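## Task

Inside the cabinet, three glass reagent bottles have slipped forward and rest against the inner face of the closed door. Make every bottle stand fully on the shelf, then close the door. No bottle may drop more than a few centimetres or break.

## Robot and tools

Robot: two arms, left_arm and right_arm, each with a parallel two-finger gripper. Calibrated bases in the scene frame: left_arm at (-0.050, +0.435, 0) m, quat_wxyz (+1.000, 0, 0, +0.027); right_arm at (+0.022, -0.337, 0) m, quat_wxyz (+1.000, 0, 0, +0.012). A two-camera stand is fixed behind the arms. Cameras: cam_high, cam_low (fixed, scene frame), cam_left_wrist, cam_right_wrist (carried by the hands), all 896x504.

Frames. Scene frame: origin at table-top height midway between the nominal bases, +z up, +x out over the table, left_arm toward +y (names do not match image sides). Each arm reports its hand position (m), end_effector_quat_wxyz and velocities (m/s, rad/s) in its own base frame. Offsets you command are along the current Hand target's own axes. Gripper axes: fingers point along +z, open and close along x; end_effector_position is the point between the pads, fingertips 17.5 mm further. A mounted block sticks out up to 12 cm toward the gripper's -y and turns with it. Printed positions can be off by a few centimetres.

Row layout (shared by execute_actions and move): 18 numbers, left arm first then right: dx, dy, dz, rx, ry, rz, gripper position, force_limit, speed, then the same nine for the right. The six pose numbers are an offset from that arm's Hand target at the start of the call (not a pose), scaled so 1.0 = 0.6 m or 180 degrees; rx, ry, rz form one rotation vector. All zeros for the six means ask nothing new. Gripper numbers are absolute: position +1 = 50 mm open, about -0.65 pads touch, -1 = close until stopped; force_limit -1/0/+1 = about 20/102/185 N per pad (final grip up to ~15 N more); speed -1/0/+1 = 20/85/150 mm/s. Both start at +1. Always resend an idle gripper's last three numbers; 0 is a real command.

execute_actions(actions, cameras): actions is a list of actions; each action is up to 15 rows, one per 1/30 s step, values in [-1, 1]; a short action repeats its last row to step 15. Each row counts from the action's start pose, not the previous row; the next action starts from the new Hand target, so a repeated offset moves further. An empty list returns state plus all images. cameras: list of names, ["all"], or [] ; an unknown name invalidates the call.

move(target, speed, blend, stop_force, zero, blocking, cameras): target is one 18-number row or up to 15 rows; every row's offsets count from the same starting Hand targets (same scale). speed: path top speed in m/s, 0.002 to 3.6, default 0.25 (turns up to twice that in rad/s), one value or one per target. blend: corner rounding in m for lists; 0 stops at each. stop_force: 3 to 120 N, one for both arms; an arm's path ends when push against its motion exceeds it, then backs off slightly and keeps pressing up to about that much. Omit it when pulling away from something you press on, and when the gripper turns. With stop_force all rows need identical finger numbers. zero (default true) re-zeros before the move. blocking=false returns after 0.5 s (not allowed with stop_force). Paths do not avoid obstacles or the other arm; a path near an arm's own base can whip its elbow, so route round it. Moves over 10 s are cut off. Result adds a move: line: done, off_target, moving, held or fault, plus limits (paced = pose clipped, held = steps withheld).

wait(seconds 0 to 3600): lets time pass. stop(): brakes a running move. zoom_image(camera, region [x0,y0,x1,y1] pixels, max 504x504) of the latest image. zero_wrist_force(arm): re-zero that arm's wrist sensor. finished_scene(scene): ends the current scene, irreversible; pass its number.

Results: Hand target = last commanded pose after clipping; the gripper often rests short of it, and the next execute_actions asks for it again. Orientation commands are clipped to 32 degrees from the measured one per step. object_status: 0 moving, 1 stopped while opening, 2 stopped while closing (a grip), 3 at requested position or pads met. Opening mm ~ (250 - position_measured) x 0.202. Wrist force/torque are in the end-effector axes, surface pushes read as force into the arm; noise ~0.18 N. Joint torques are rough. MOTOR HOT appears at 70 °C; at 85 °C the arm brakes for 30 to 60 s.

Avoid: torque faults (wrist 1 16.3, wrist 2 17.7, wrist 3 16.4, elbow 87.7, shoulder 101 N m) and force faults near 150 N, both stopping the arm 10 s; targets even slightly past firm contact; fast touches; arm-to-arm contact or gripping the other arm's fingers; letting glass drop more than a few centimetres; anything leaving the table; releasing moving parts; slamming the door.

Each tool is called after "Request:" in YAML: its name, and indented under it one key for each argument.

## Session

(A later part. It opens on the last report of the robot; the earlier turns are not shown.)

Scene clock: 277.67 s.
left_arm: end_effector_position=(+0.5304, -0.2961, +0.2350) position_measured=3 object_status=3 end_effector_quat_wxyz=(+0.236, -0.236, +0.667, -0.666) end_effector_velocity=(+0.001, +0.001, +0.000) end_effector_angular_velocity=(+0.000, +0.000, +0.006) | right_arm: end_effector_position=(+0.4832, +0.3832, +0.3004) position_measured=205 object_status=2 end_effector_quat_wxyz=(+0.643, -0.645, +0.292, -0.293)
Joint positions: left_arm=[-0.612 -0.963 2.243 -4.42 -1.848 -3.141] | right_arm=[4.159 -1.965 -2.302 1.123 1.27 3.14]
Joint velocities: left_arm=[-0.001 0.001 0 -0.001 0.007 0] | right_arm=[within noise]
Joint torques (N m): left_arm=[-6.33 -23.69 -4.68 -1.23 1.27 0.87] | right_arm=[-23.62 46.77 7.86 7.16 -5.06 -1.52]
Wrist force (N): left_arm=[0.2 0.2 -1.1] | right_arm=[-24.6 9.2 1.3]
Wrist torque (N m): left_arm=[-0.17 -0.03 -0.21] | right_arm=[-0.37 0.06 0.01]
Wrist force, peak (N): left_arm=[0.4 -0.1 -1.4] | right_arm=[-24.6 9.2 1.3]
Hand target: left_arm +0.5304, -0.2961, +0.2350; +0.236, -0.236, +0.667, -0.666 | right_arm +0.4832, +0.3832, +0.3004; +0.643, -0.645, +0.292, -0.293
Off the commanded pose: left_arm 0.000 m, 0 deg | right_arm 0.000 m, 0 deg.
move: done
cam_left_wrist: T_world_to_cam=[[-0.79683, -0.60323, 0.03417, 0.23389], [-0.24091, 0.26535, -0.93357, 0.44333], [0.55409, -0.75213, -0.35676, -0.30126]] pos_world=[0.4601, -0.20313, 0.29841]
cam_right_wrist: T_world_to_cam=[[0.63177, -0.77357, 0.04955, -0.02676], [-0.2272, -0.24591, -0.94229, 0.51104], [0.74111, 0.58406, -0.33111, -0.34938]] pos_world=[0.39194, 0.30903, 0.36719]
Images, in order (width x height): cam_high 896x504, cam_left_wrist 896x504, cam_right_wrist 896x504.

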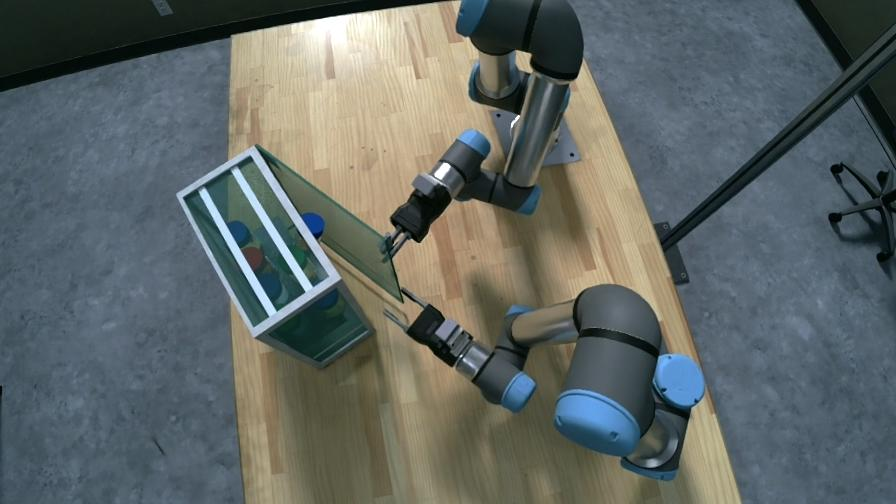

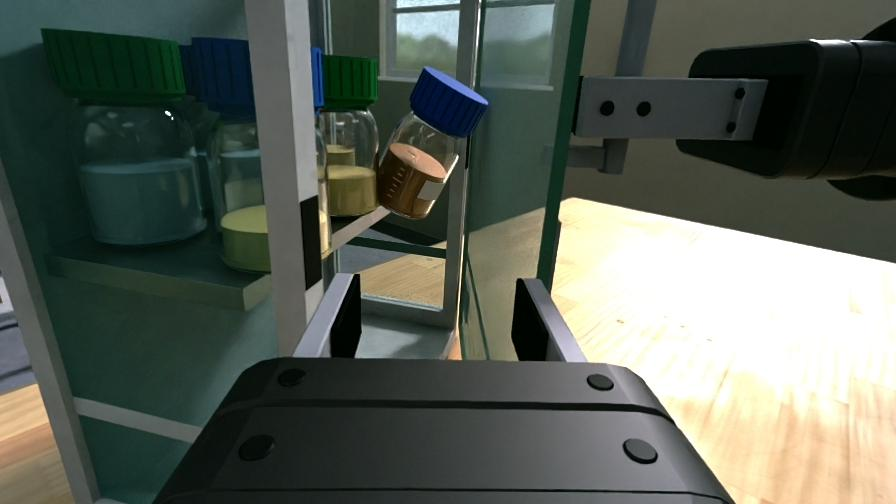

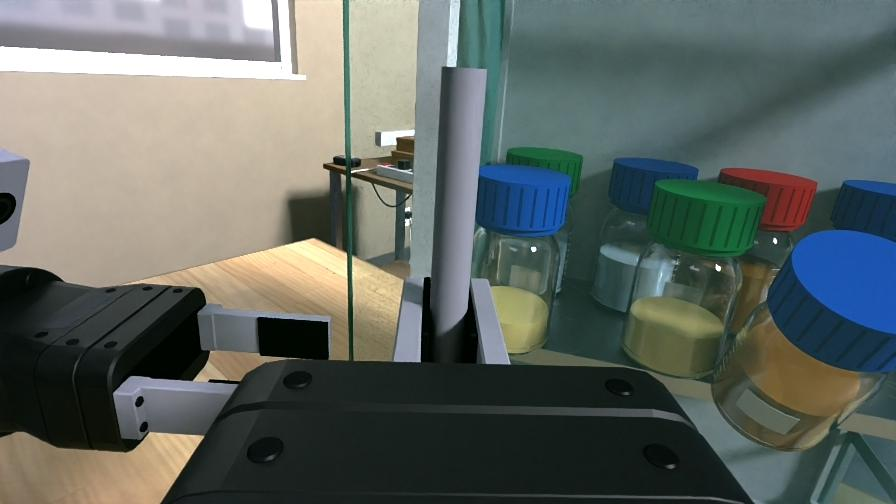

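Request:
move:
  target: [0,0,0.2,0,0,0,1,-0.8,0,0,0,0,0,0,0,-1,-0.5,-0.6]
  speed: 0.06
  stop_force: 8
  cameras: ["cam_high","cam_left_wrist"]

Request:
zoom_image:
  camera: "cam_high"
  region: [260, 180, 460, 380]

Scene clock: 287.23 s.
left_arm: end_effector_position=(+0.6060, -0.3893, +0.2349) position_measured=3 object_status=3 end_effector_quat_wxyz=(+0.236, -0.236, +0.667, -0.666) | right_arm: end_effector_position=(+0.4832, +0.3832, +0.3004) position_measured=205 object_status=2 end_effector_quat_wxyz=(+0.643, -0.645, +0.292, -0.293)
Joint positions: left_arm=[-0.683 -0.853 1.94 -4.227 -1.778 -3.141] | right_arm=[4.159 -1.965 -2.302 1.123 1.27 3.14]
Joint torques (N m): left_arm=[5.86 -59.92 -10.3 -5.14 -1.34 -0.26] | right_arm=[-4.78 19.91 18.26 2.49 -8.25 -1.41]
Wrist force (N): left_arm=[0.4 -0.2 -1.1] | right_arm=[-24.3 8.9 1.2]
Wrist torque (N m): left_arm=[-0.25 -0.05 -0.19] | right_arm=[-0.42 0.01 0.01]
Wrist force, peak (N): left_arm=[-1.4 0.0 -1.9] | right_arm=[-24.7 9.0 1.2]
Hand target: left_arm +0.6060, -0.3893, +0.2349; +0.236, -0.236, +0.667, -0.666 | right_arm +0.4832, +0.3832, +0.3004; +0.643, -0.645, +0.292, -0.293
Off the commanded pose: left_arm 0.000 m, 0 deg | right_arm 0.000 m, 0 deg.
move: done
cam_left_wrist: T_world_to_cam=[[-0.79679, -0.60329, 0.03414, 0.2378], [-0.2409, 0.26533, -0.93358, 0.48605], [0.55416, -0.75209, -0.35674, -0.41329]] pos_world=[0.5356, -0.29634, 0.29821]

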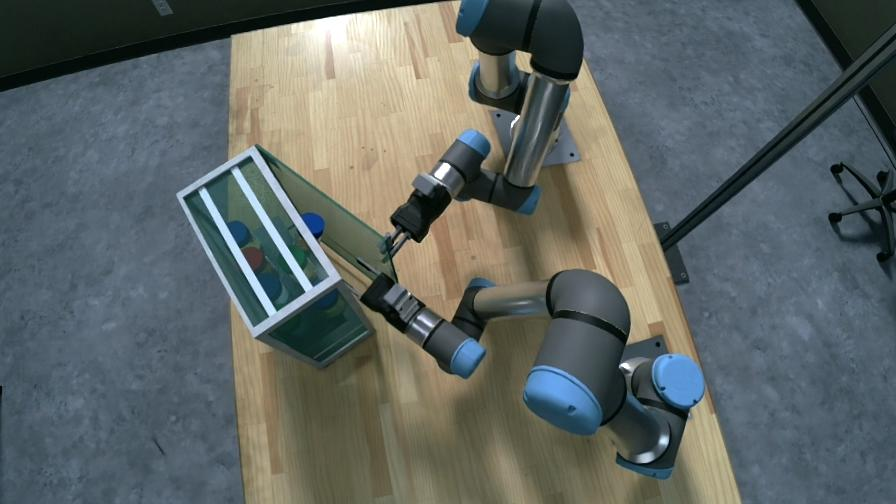

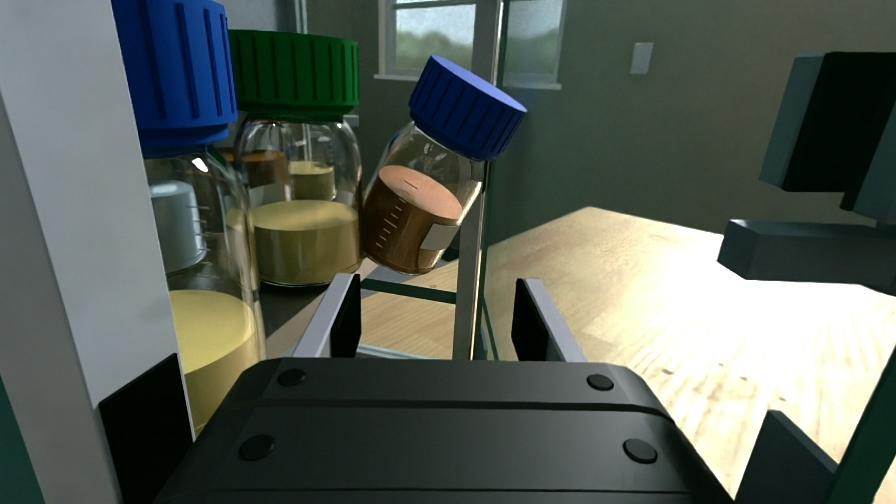

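Scaled by 2.520 from the camera's image (finer frame: 1280x720).

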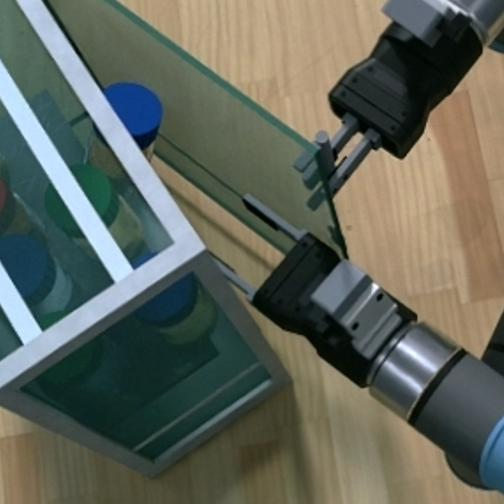

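Request:
move:
  target:
    - [0.01,0.028,0.03,0,0,0,1,-0.8,0,0,0,0,0,0,0,-1,-0.5,-0.6]
    - [0.01,0.028,0.145,0,0,0,1,-0.8,0,0,0,0,0,0,0,-1,-0.5,-0.6]
  speed: 0.03
  stop_force: 10
  cameras: ["cam_high","cam_left_wrist","cam_right_wrist"]

Request:
zoom_image:
  camera: "cam_high"
  region: [260, 180, 460, 380]

Scene clock: 301.93 s.
left_arm: end_effector_position=(+0.6561, -0.4607, +0.2180) position_measured=3 object_status=3 end_effector_quat_wxyz=(+0.236, -0.236, +0.667, -0.666) | right_arm: end_effector_position=(+0.4832, +0.3832, +0.3004) position_measured=205 object_status=2 end_effector_quat_wxyz=(+0.643, -0.645, +0.292, -0.293)
Joint positions: left_arm=[-0.726 -0.72 1.692 -4.112 -1.734 -3.141] | right_arm=[4.159 -1.965 -2.302 1.123 1.27 3.14]
Joint torques (N m): left_arm=[5.13 -68.76 -2.84 -5.09 -1.35 -0.83] | right_arm=[-6.87 19.21 17.51 2.75 -7.99 -1.35]
Wrist force (N): left_arm=[0.1 -0.3 -1.1] | right_arm=[-24.8 9.0 1.0]
Wrist torque (N m): left_arm=[-0.28 -0.02 -0.20] | right_arm=[-0.41 0.07 0.02]
Wrist force, peak (N): left_arm=[-1.5 0.2 -2.4] | right_arm=[-24.8 9.2 1.0]
Hand target: left_arm +0.6561, -0.4607, +0.2180; +0.236, -0.236, +0.667, -0.666 | right_arm +0.4832, +0.3832, +0.3004; +0.643, -0.645, +0.292, -0.293
Off the commanded pose: left_arm 0.000 m, 0 deg | right_arm 0.000 m, 0 deg.
move: done
cam_left_wrist: T_world_to_cam=[[-0.79679, -0.60329, 0.03414, 0.23528], [-0.2409, 0.26533, -0.93358, 0.50126], [0.55416, -0.75209, -0.35674, -0.50071]] pos_world=[0.5857, -0.36763, 0.28131]
cam_right_wrist: T_world_to_cam=[[0.63167, -0.77365, 0.0496, -0.02671], [-0.2272, -0.24591, -0.94229, 0.51104], [0.7412, 0.58395, -0.33111, -0.34938]] pos_world=[0.39194, 0.30903, 0.36719]

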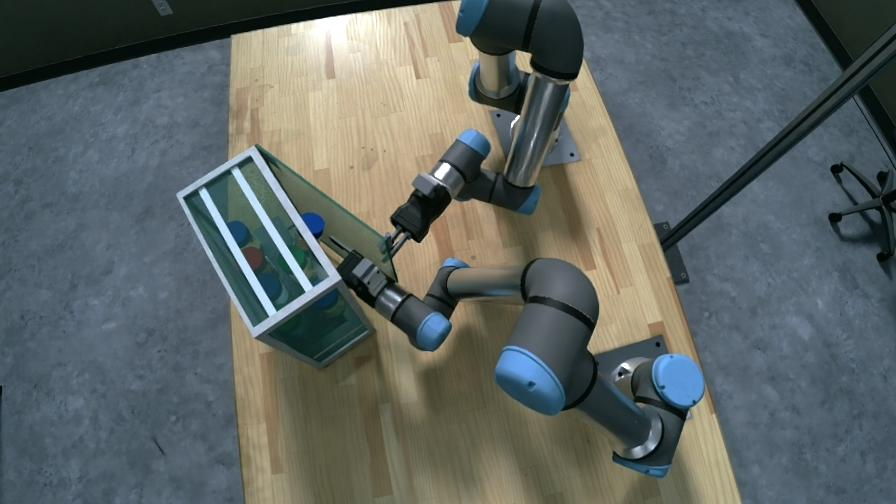

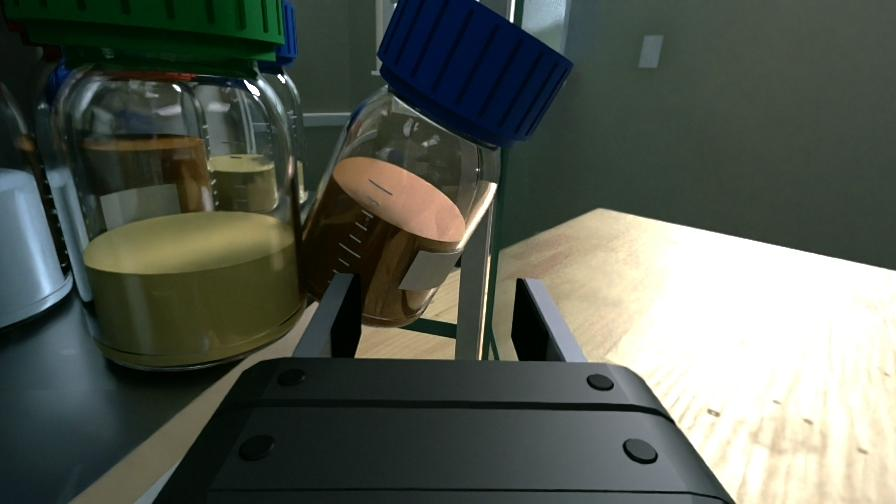

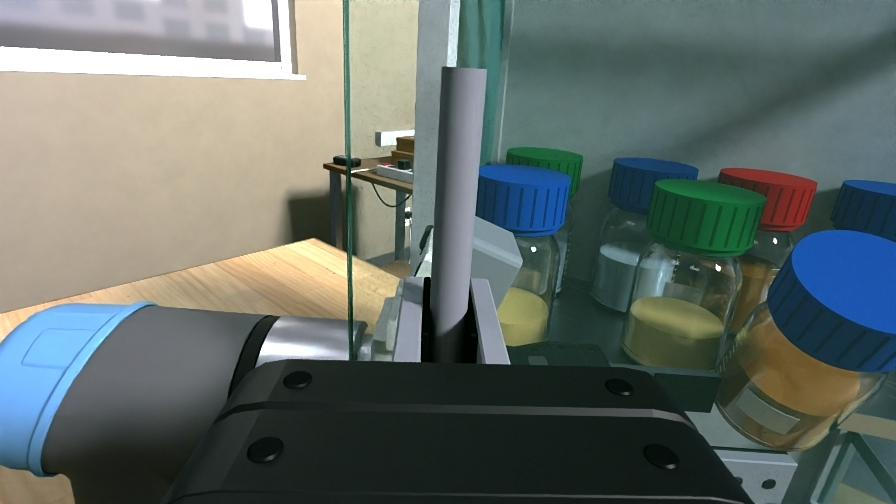

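Scaled by 2.520 from the camera's image (finer frame: 1280x720).

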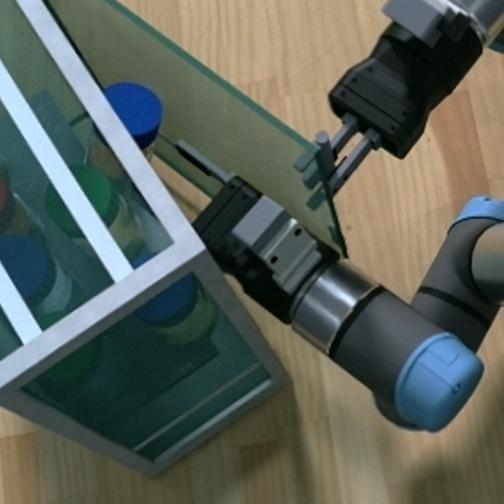

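Request:
move:
  target: [0,0,0.03,0,0,0,1,-0.8,0,0,0,0,0,0,0,-1,-0.5,-0.6]
  speed: 0.03
  stop_force: 9
  cameras: ["cam_left_wrist","cam_right_wrist"]

Request:
zoom_image:
  camera: "cam_right_wrist"
  region: [200, 0, 700, 400]

Scene clock: 317.30 s.
left_arm: end_effector_position=(+0.6674, -0.4747, +0.2179) position_measured=3 object_status=3 end_effector_quat_wxyz=(+0.236, -0.236, +0.667, -0.666) | right_arm: end_effector_position=(+0.4832, +0.3832, +0.3004) position_measured=205 object_status=2 end_effector_quat_wxyz=(+0.643, -0.645, +0.292, -0.293)
Joint positions: left_arm=[-0.731 -0.696 1.635 -4.079 -1.729 -3.141] | right_arm=[4.159 -1.965 -2.302 1.123 1.27 3.14]
Joint torques (N m): left_arm=[5.15 -71.1 -5.32 -4.42 -1.49 -0.45] | right_arm=[-6.86 18.93 17.74 2.75 -8.08 -1.43]
Wrist force (N): left_arm=[0.1 -0.4 -1.3] | right_arm=[-24.7 8.9 0.9]
Wrist torque (N m): left_arm=[-0.27 -0.05 -0.21] | right_arm=[-0.40 0.06 0.03]
Wrist force, peak (N): left_arm=[0.7 -2.6 -4.0] | right_arm=[-24.9 9.1 1.0]
Hand target: left_arm +0.6674, -0.4747, +0.2179; +0.236, -0.236, +0.667, -0.666 | right_arm +0.4832, +0.3832, +0.3004; +0.643, -0.645, +0.292, -0.293
Off the commanded pose: left_arm 0.000 m, 0 deg | right_arm 0.000 m, 0 deg.
move: done
cam_left_wrist: T_world_to_cam=[[-0.79679, -0.60329, 0.03414, 0.23592], [-0.2409, 0.26533, -0.93358, 0.50772], [0.55416, -0.75209, -0.35674, -0.51755]] pos_world=[0.5971, -0.38164, 0.28131]
cam_right_wrist: T_world_to_cam=[[0.63167, -0.77365, 0.0496, -0.02671], [-0.2272, -0.24591, -0.94229, 0.51104], [0.7412, 0.58395, -0.33111, -0.34938]] pos_world=[0.39194, 0.30903, 0.36719]

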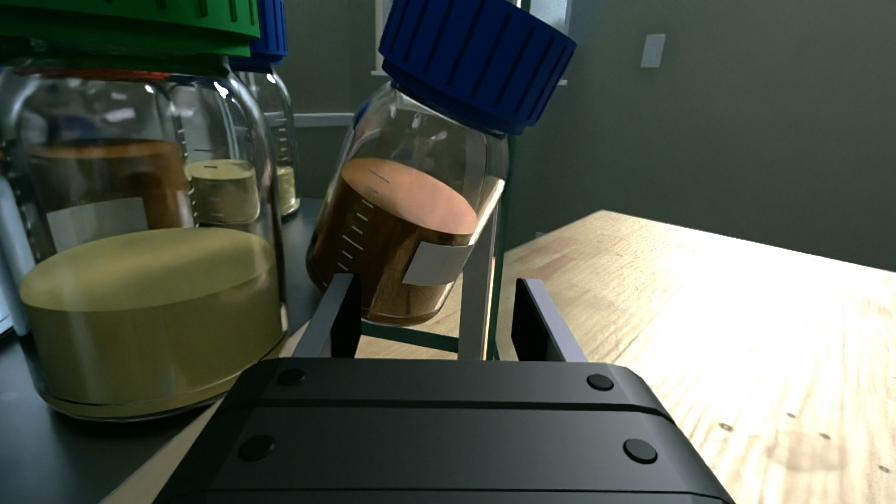

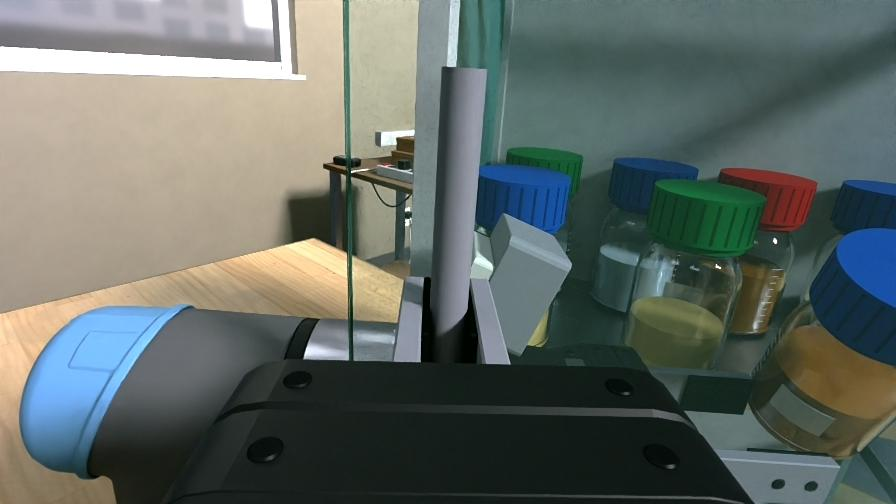

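Scaled by 1.008 from the camera's image (finer frame: 1280x720).

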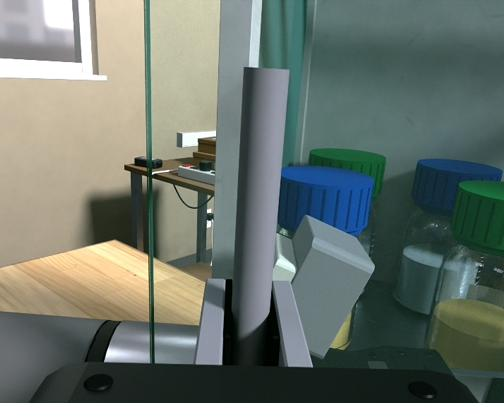

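Request:
move:
  target: [0,0,0,0,0,0,-1,-0.8,0,0.003,0,-0.0176,0,-0.0112,0,-1,-0.5,-0.6]
  speed: 0.02
  cameras: ["cam_left_wrist"]

Request:
move:
  target: [0.012,0,0,0,0,0,-1,-0.8,0,0,0,0,0,0,0,-1,-0.5,-0.6]
  speed: 0.02
  stop_force: 6
  cameras: ["cam_left_wrist"]

Scene clock: 339.10 s.
left_arm: end_effector_position=(+0.6674, -0.4747, +0.2179) position_measured=251 object_status=3 end_effector_quat_wxyz=(+0.236, -0.236, +0.667, -0.666) | right_arm: end_effector_position=(+0.4764, +0.3748, +0.3005) position_measured=205 object_status=2 end_effector_quat_wxyz=(+0.648, -0.650, +0.281, -0.282) end_effector_velocity=(+0.001, -0.001, +0.002) end_effector_angular_velocity=(+0.003, -0.002, -0.006)
Joint positions: left_arm=[-0.731 -0.696 1.635 -4.079 -1.729 -3.141] | right_arm=[4.136 -1.951 -2.329 1.136 1.329 3.14]
Joint velocities: left_arm=[within noise] | right_arm=[0.001 0.002 0.001 0 -0.007 0]
Joint torques (N m): left_arm=[3.12 -70.02 -4.07 -4.5 -1.31 -0.18] | right_arm=[-12.25 34.84 18.09 5.84 -11.67 -1.45]
Wrist force (N): left_arm=[0.4 -0.2 -1.2] | right_arm=[-34.7 10.0 0.3]
Wrist torque (N m): left_arm=[-0.27 -0.05 -0.21] | right_arm=[-0.39 0.07 -0.02]
Wrist force, peak (N): left_arm=[-0.5 0.0 -1.9] | right_arm=[-34.7 10.0 0.3]
Hand target: left_arm +0.6674, -0.4747, +0.2179; +0.236, -0.236, +0.667, -0.666 | right_arm +0.4764, +0.3749, +0.3004; +0.648, -0.650, +0.281, -0.282
Off the commanded pose: left_arm 0.000 m, 0 deg | right_arm 0.000 m, 0 deg.
move: done
cam_left_wrist: T_world_to_cam=[[-0.79679, -0.60329, 0.03414, 0.23592], [-0.2409, 0.26533, -0.93358, 0.50772], [0.55416, -0.75209, -0.35674, -0.51755]] pos_world=[0.5971, -0.38164, 0.28131]

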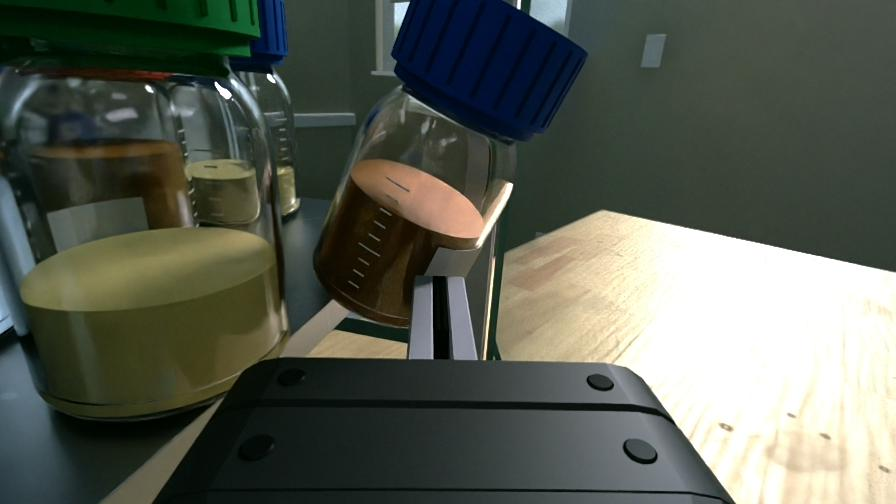

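Scene clock: 340.57 s.
left_arm: end_effector_position=(+0.6618, -0.4792, +0.2180) position_measured=251 object_status=3 end_effector_quat_wxyz=(+0.236, -0.236, +0.667, -0.666) | right_arm: end_effector_position=(+0.4764, +0.3749, +0.3004) position_measured=205 object_status=2 end_effector_quat_wxyz=(+0.648, -0.650, +0.281, -0.282)
Joint positions: left_arm=[-0.744 -0.7 1.644 -4.085 -1.716 -3.141] | right_arm=[4.137 -1.951 -2.329 1.136 1.328 3.14]
Joint torques (N m): left_arm=[7.06 -46.28 -22.93 -0.56 -1.21 -0.54] | right_arm=[-9.08 18.31 21.16 2.64 -12.3 -1.29]
Wrist force (N): left_arm=[0.2 -0.1 -1.5] | right_arm=[-37.2 9.5 0.1]
Wrist torque (N m): left_arm=[-0.26 -0.03 -0.21] | right_arm=[-0.38 0.05 -0.01]
Wrist force, peak (N): left_arm=[0.5 0.0 -1.6] | right_arm=[-37.7 9.6 0.0]
Hand target: left_arm +0.6618, -0.4792, +0.2179; +0.236, -0.236, +0.667, -0.666 | right_arm +0.4764, +0.3749, +0.3004; +0.648, -0.650, +0.281, -0.282
Off the commanded pose: left_arm 0.000 m, 0 deg | right_arm 0.000 m, 0 deg.
move: done
cam_left_wrist: T_world_to_cam=[[-0.79679, -0.60329, 0.03414, 0.22874], [-0.2409, 0.26533, -0.93358, 0.50757], [0.55416, -0.75209, -0.35674, -0.51784]] pos_world=[0.5915, -0.38614, 0.28131]

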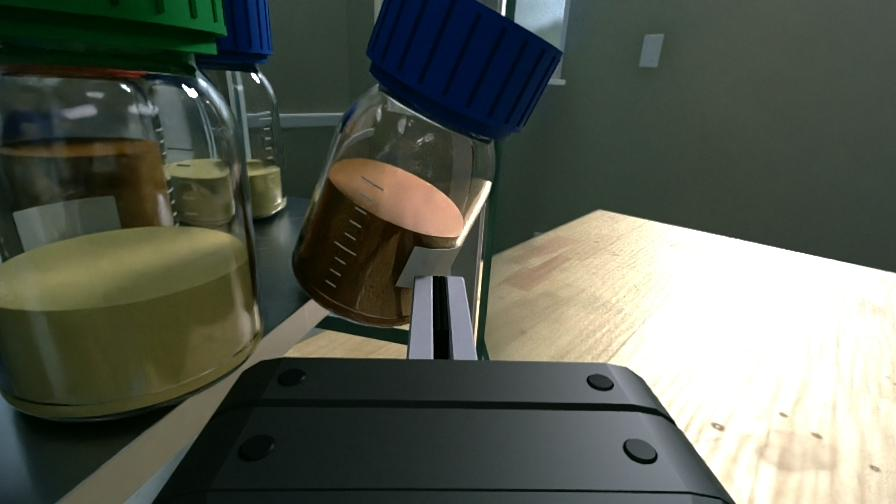

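Request:
move:
  target: [0.012,0,0,0,0,0,-1,-0.8,0,0,0,0,0,0,0,-1,-0.5,-0.6]
  speed: 0.02
  stop_force: 6

Request:
move:
  target: [0,0,0.04,0,0,0,-1,-0.8,0,0,0,0,0,0,0,-1,-0.5,-0.6]
  speed: 0.02
  stop_force: 5
  cameras: ["cam_left_wrist"]

Scene clock: 345.70 s.
left_arm: end_effector_position=(+0.6595, -0.4811, +0.2177) position_measured=251 object_status=3 end_effector_quat_wxyz=(+0.236, -0.236, +0.667, -0.666) | right_arm: end_effector_position=(+0.4764, +0.3749, +0.3004) position_measured=205 object_status=2 end_effector_quat_wxyz=(+0.648, -0.650, +0.281, -0.282)
Joint positions: left_arm=[-0.75 -0.701 1.648 -4.087 -1.711 -3.141] | right_arm=[4.137 -1.951 -2.329 1.136 1.328 3.14]
Joint torques (N m): left_arm=[3.57 -29.2 -23.94 -0.26 0.63 -0.11] | right_arm=[-6.24 18.14 21.33 2.74 -11.06 -1.28]
Wrist force (N): left_arm=[-5.6 0.6 -3.1] | right_arm=[-37.3 10.6 -3.8]
Wrist torque (N m): left_arm=[-0.22 0.30 -0.11] | right_arm=[-0.36 0.08 -0.02]
Wrist force, peak (N): left_arm=[-12.9 0.7 0.4] | right_arm=[-37.7 10.8 -8.1]
Hand target: left_arm +0.6595, -0.4811, +0.2177; +0.236, -0.236, +0.667, -0.666 (not the last commanded pose) | right_arm +0.4764, +0.3749, +0.3004; +0.648, -0.650, +0.281, -0.282
Off the commanded pose: left_arm 0.004 m, 0 deg | right_arm 0.000 m, 0 deg.
move: contact (left_arm)

Scene clock: 348.20 s.
left_arm: end_effector_position=(+0.6746, -0.4998, +0.2176) position_measured=251 object_status=3 end_effector_quat_wxyz=(+0.236, -0.236, +0.667, -0.666) | right_arm: end_effector_position=(+0.4764, +0.3749, +0.3004) position_measured=205 object_status=2 end_effector_quat_wxyz=(+0.648, -0.650, +0.281, -0.282)
Joint positions: left_arm=[-0.755 -0.669 1.57 -4.041 -1.705 -3.141] | right_arm=[4.137 -1.951 -2.329 1.136 1.328 3.14]
Joint torques (N m): left_arm=[-11.06 -67.97 -3.47 -4.25 -5.06 -0.47] | right_arm=[-8.38 19.27 21.43 2.62 -9.88 -1.44]
Wrist force (N): left_arm=[-14.8 -4.4 2.5] | right_arm=[-38.1 11.2 -8.5]
Wrist torque (N m): left_arm=[-0.54 0.51 -0.13] | right_arm=[-0.40 0.06 0.01]
Wrist force, peak (N): left_arm=[-14.4 -8.3 0.1] | right_arm=[-38.2 12.5 -8.3]
Hand target: left_arm +0.6746, -0.4998, +0.2176; +0.236, -0.236, +0.667, -0.666 | right_arm +0.4764, +0.3749, +0.3004; +0.648, -0.650, +0.281, -0.282
Off the commanded pose: left_arm 0.000 m, 0 deg | right_arm 0.000 m, 0 deg.
move: done
cam_left_wrist: T_world_to_cam=[[-0.79678, -0.6033, 0.03419, 0.22644], [-0.24112, 0.26555, -0.93346, 0.51605], [0.55407, -0.75201, -0.35705, -0.54043]] pos_world=[0.6043, -0.40683, 0.28101]

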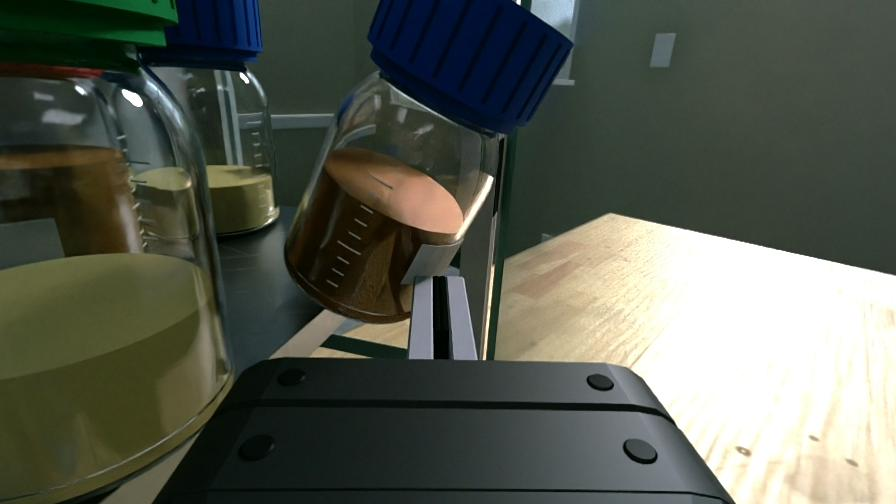

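Request:
move:
  target: [0,0,0,0,0,0,-1,-0.8,0,0.003,0,-0.0176,0,-0.0112,0,-1,-0.5,-0.6]
  speed: 0.02

Request:
move:
  target: [0.006,0,0.025,0,0,0,-1,-0.8,0,0,0,0,0,0,0,-1,-0.5,-0.6]
  speed: 0.02
  stop_force: 5
  cameras: ["cam_left_wrist","cam_right_wrist","cam_high"]

Request:
zoom_image:
  camera: "cam_high"
  region: [260, 180, 460, 380]

Scene clock: 354.60 s.
left_arm: end_effector_position=(+0.6746, -0.4998, +0.2176) position_measured=251 object_status=3 end_effector_quat_wxyz=(+0.236, -0.236, +0.667, -0.666) | right_arm: end_effector_position=(+0.4699, +0.3663, +0.3005) position_measured=205 object_status=2 end_effector_quat_wxyz=(+0.653, -0.654, +0.269, -0.270) end_effector_velocity=(+0.002, -0.001, +0.000) end_effector_angular_velocity=(+0.001, +0.000, -0.007)
Joint positions: left_arm=[-0.755 -0.669 1.57 -4.041 -1.705 -3.141] | right_arm=[4.11 -1.938 -2.353 1.148 1.39 3.14]
Joint velocities: left_arm=[within noise] | right_arm=[0 0 0.002 -0.001 -0.007 0.001]
Joint torques (N m): left_arm=[-3.19 -69.03 -7.92 -3.97 1.48 -0.51] | right_arm=[-17.51 38.07 17.58 6.45 -14.81 -1.54]
Wrist force (N): left_arm=[0.7 0.6 -1.8] | right_arm=[-45.1 11.0 -0.5]
Wrist torque (N m): left_arm=[-0.26 -0.04 -0.23] | right_arm=[-0.36 0.09 -0.08]
Wrist force, peak (N): left_arm=[-15.2 -4.4 2.2] | right_arm=[-45.2 10.9 -0.4]
Hand target: left_arm +0.6746, -0.4998, +0.2176; +0.236, -0.236, +0.667, -0.666 | right_arm +0.4700, +0.3664, +0.3005; +0.653, -0.654, +0.269, -0.270
Off the commanded pose: left_arm 0.000 m, 0 deg | right_arm 0.000 m, 0 deg.
move: done

Scene clock: 356.60 s.
left_arm: end_effector_position=(+0.6813, -0.5137, +0.2176) position_measured=251 object_status=3 end_effector_quat_wxyz=(+0.236, -0.236, +0.667, -0.666) | right_arm: end_effector_position=(+0.4699, +0.3664, +0.3005) position_measured=205 object_status=2 end_effector_quat_wxyz=(+0.653, -0.655, +0.269, -0.270)
Joint positions: left_arm=[-0.765 -0.649 1.524 -4.015 -1.695 -3.141] | right_arm=[4.111 -1.938 -2.353 1.148 1.39 3.14]
Joint torques (N m): left_arm=[-20.2 -64.4 -22.19 -3.08 -1.42 -0.48] | right_arm=[-10.43 23.4 21.37 9.5 -15.06 -1.49]
Wrist force (N): left_arm=[0.8 -0.5 -2.0] | right_arm=[-44.8 19.3 -6.7]
Wrist torque (N m): left_arm=[-0.31 -0.03 -0.20] | right_arm=[-0.23 0.08 -0.12]
Wrist force, peak (N): left_arm=[-1.7 -0.2 -3.8] | right_arm=[-45.0 19.3 -6.6]
Hand target: left_arm +0.6813, -0.5137, +0.2176; +0.236, -0.236, +0.667, -0.666 | right_arm +0.4700, +0.3664, +0.3005; +0.653, -0.654, +0.269, -0.270
Off the commanded pose: left_arm 0.000 m, 0 deg | right_arm 0.000 m, 0 deg.
move: done
cam_left_wrist: T_world_to_cam=[[-0.79678, -0.6033, 0.03419, 0.22332], [-0.24112, 0.26555, -0.93346, 0.52134], [0.55407, -0.75201, -0.35705, -0.55454]] pos_world=[0.6109, -0.42073, 0.28101]
cam_right_wrist: T_world_to_cam=[[0.68481, -0.72703, 0.04951, -0.07332], [-0.20945, -0.26145, -0.94222, 0.50122], [0.69797, 0.63487, -0.33133, -0.32808]] pos_world=[0.38418, 0.28603, 0.36719]
Images, in order (width x height): cam_high 896x504, cam_left_wrist 896x504, cam_right_wrist 896x504.

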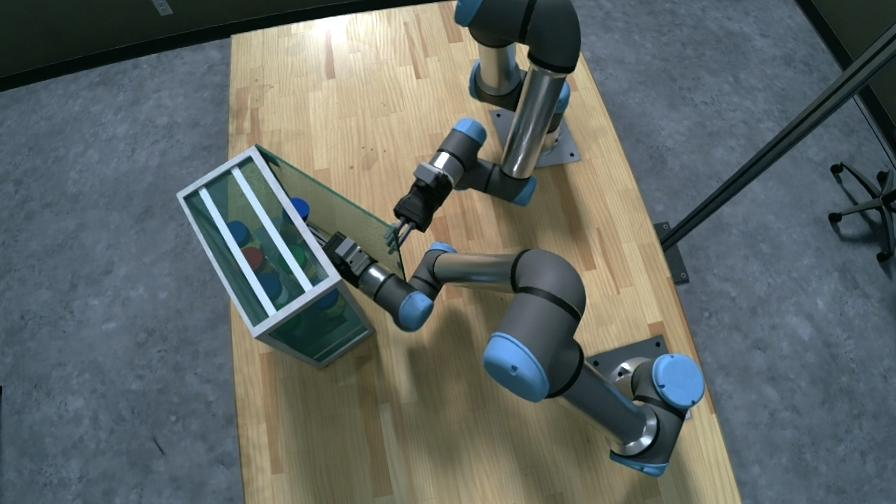

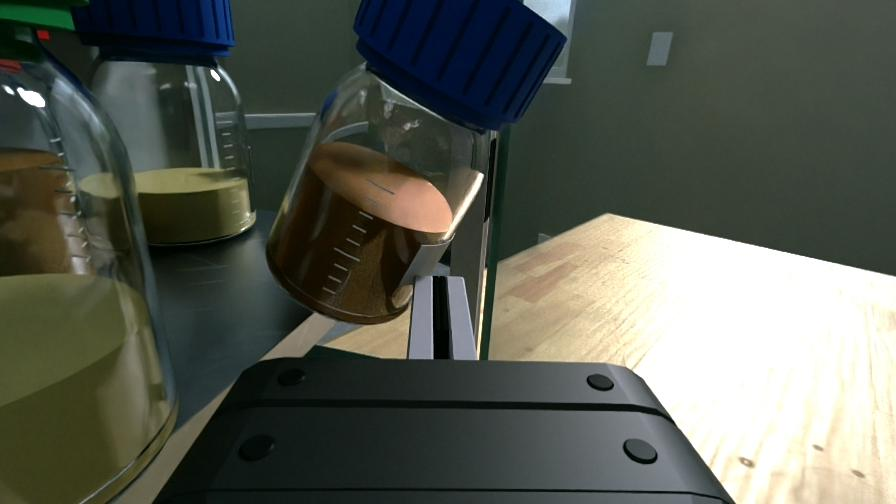

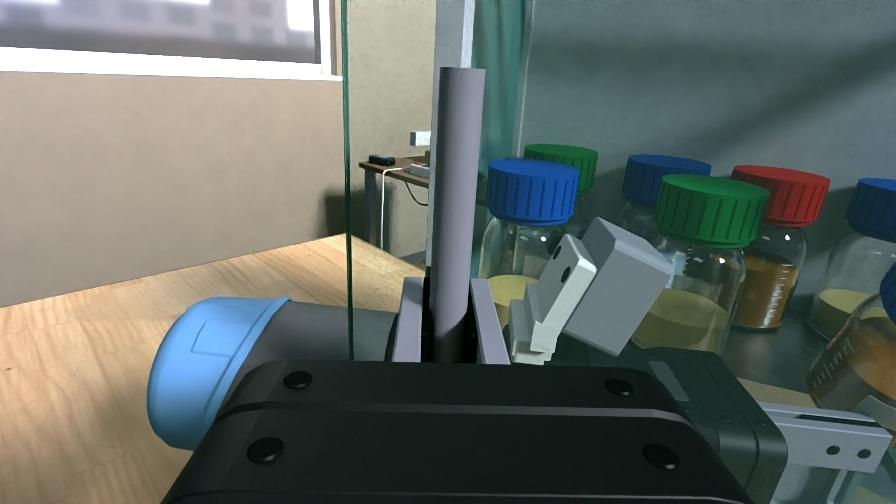

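Scaled by 2.520 from the camera's image (finer frame: 1280x720).

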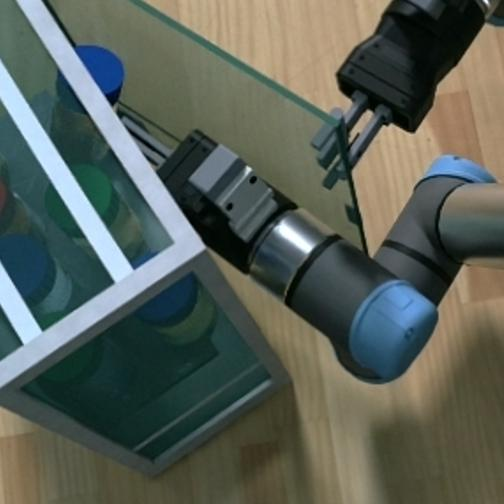

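Request:
move:
  target: [0.01,0,0.006,0,0,0,-1,-0.8,0,0,0,0,0,0,0,-1,-0.5,-0.6]
  speed: 0.02
  stop_force: 6

Request:
move:
  target: [0,0,0.04,0,0,0,-1,-0.8,0,0,0,0,0,0,0,-1,-0.5,-0.6]
  speed: 0.02
  stop_force: 5
  cameras: ["cam_left_wrist","cam_right_wrist"]

Scene clock: 360.37 s.
left_arm: end_effector_position=(+0.6804, -0.5121, +0.2169) position_measured=251 object_status=3 end_effector_quat_wxyz=(+0.236, -0.236, +0.668, -0.666) | right_arm: end_effector_position=(+0.4699, +0.3664, +0.3005) position_measured=205 object_status=2 end_effector_quat_wxyz=(+0.653, -0.654, +0.269, -0.270)
Joint positions: left_arm=[-0.763 -0.65 1.529 -4.018 -1.699 -3.141] | right_arm=[4.111 -1.938 -2.353 1.148 1.39 3.14]
Joint torques (N m): left_arm=[-0.52 -52.3 -16.59 -2.3 0.2 0.01] | right_arm=[-11.44 34.05 18.81 3 -14.95 -1.04]
Wrist force (N): left_arm=[0.5 -0.4 -1.0] | right_arm=[-45.3 11.1 -0.3]
Wrist torque (N m): left_arm=[-0.29 -0.07 -0.21] | right_arm=[-0.37 0.09 -0.09]
Wrist force, peak (N): left_arm=[-1.5 -0.5 -2.6] | right_arm=[-45.7 21.7 -33.4]
Hand target: left_arm +0.6804, -0.5121, +0.2169; +0.236, -0.236, +0.668, -0.666 (not the last commanded pose) | right_arm +0.4700, +0.3664, +0.3005; +0.653, -0.654, +0.269, -0.270
Tool commands: left_gripper/position=-1.0 left_gripper/force_limit=-0.796078 left_gripper/speed=+0.003922 right_gripper/position=-1.0 right_gripper/force_limit=-0.5 right_gripper/speed=-0.6
Off the commanded pose: left_arm 0.008 m, 0 deg | right_arm 0.000 m, 0 deg.
FORCE FAULT: contact force on the left arm reached its limit, and that arm stopped. The contact can be on any part of that arm, not only on its tool. That arm's remaining commands of this call were not run. That arm is still stopped at the end of this call. That arm stays stopped for about 10 more seconds. Until then a move that you send moves the other arm only, and its call returns only when the move has ended. Once the stop has ended, the next robot result says so. If the stop ends while you think or write, that arm runs what you send next, counted from a new Hand target: where the arm stands when the stop ends. While its stop runs, that arm takes no new command, but its gripper still runs the gripper command that each later call begins with. Until it ends, the stop uses up actions while you think or wait. An arm that is not stopped still takes commands.
move: fault (left_arm)

not run: an earlier result of this reply reported a fault or no control. Calls in your next reply go to the robot.

Request:
wait:
  seconds: 6
  cameras: ["cam_high","cam_low","cam_left_wrist"]

Request:
zoom_image:
  camera: "cam_high"
  region: [300, 190, 450, 340]

Request:
zoom_image:
  camera: "cam_low"
  region: [300, 100, 600, 350]

Scene clock: 376.47 s.
left_arm: end_effector_position=(+0.6804, -0.5121, +0.2169) position_measured=251 object_status=3 end_effector_quat_wxyz=(+0.236, -0.236, +0.668, -0.666) | right_arm: end_effector_position=(+0.4699, +0.3664, +0.3005) position_measured=205 object_status=2 end_effector_quat_wxyz=(+0.653, -0.655, +0.269, -0.270)
Joint positions: left_arm=[-0.763 -0.65 1.529 -4.018 -1.699 -3.141] | right_arm=[4.111 -1.938 -2.353 1.148 1.39 3.14]
Joint torques (N m): left_arm=[-1.04 -52.72 -14.84 -2.51 -0.07 0.13] | right_arm=[-12 48.77 6.34 2.74 -15.02 -1.4]
Wrist force (N): left_arm=[0.0 -0.3 -1.2] | right_arm=[-45.4 10.5 -0.7]
Wrist torque (N m): left_arm=[-0.29 -0.01 -0.20] | right_arm=[-0.34 0.09 -0.08]
Wrist force, peak (N): left_arm=[0.4 -0.5 -1.7] | right_arm=[-45.8 10.5 -0.8]
Hand target: left_arm +0.6804, -0.5121, +0.2169; +0.236, -0.236, +0.668, -0.666 (not the last commanded pose) | right_arm +0.4700, +0.3664, +0.3005; +0.653, -0.654, +0.269, -0.270
Tool commands: left_gripper/position=-1.0 left_gripper/force_limit=-0.796078 left_gripper/speed=+0.003922 right_gripper/position=-1.0 right_gripper/force_limit=-0.5 right_gripper/speed=-0.6
Off the commanded pose: left_arm 0.008 m, 0 deg | right_arm 0.000 m, 0 deg.
FORCE FAULT, CONTINUED: the left arm's stop, for the force fault that an earlier result reported, is over. The rest of the stop counts as 19 of the actions that you can send in this scene. During its stop the left arm's controller moved it back a little. That arm's target is now where it stood when the stop ended, not its last command. That arm accepts commands again.
wait: 6.00 s; at rest from the start
cam_left_wrist: T_world_to_cam=[[-0.79791, -0.6018, 0.03429, 0.22517], [-0.24105, 0.26643, -0.93323, 0.52044], [0.55248, -0.75289, -0.35765, -0.55237]] pos_world=[0.6103, -0.41903, 0.28041]

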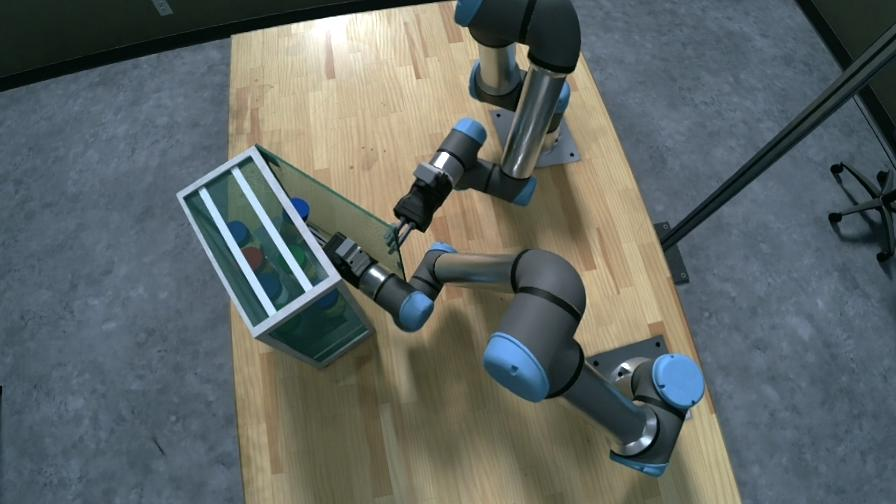

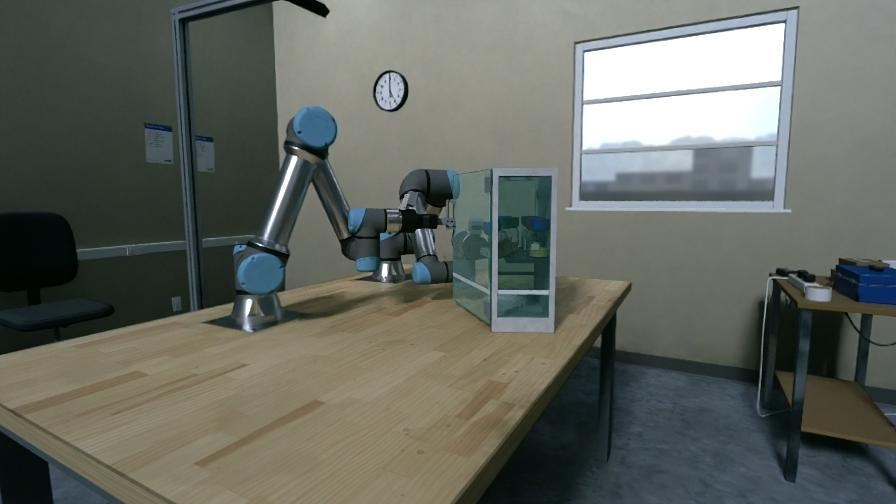

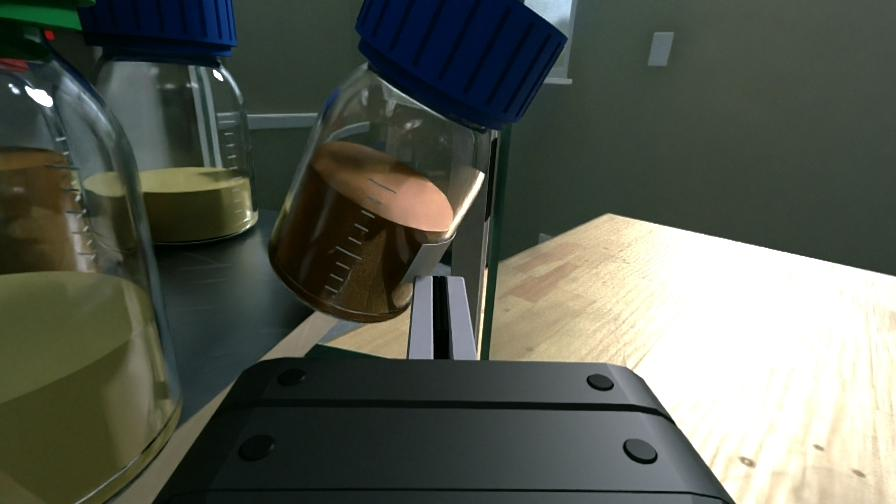

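Scaled by 3.360 from the camera's image (finer frame: 1280x720).

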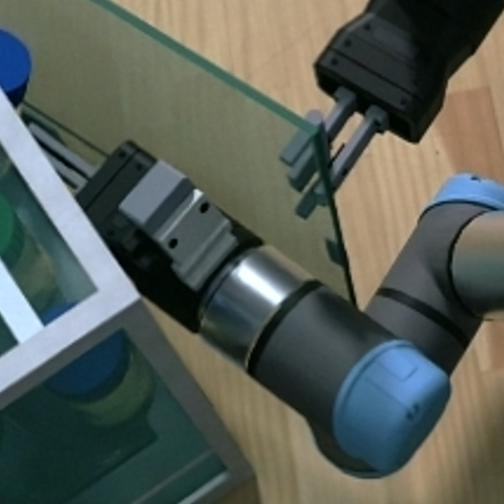

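Scaled by 1.680 from the camera's image (finer frame: 1280x720).

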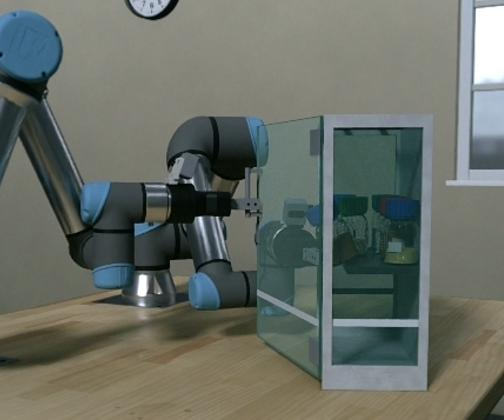

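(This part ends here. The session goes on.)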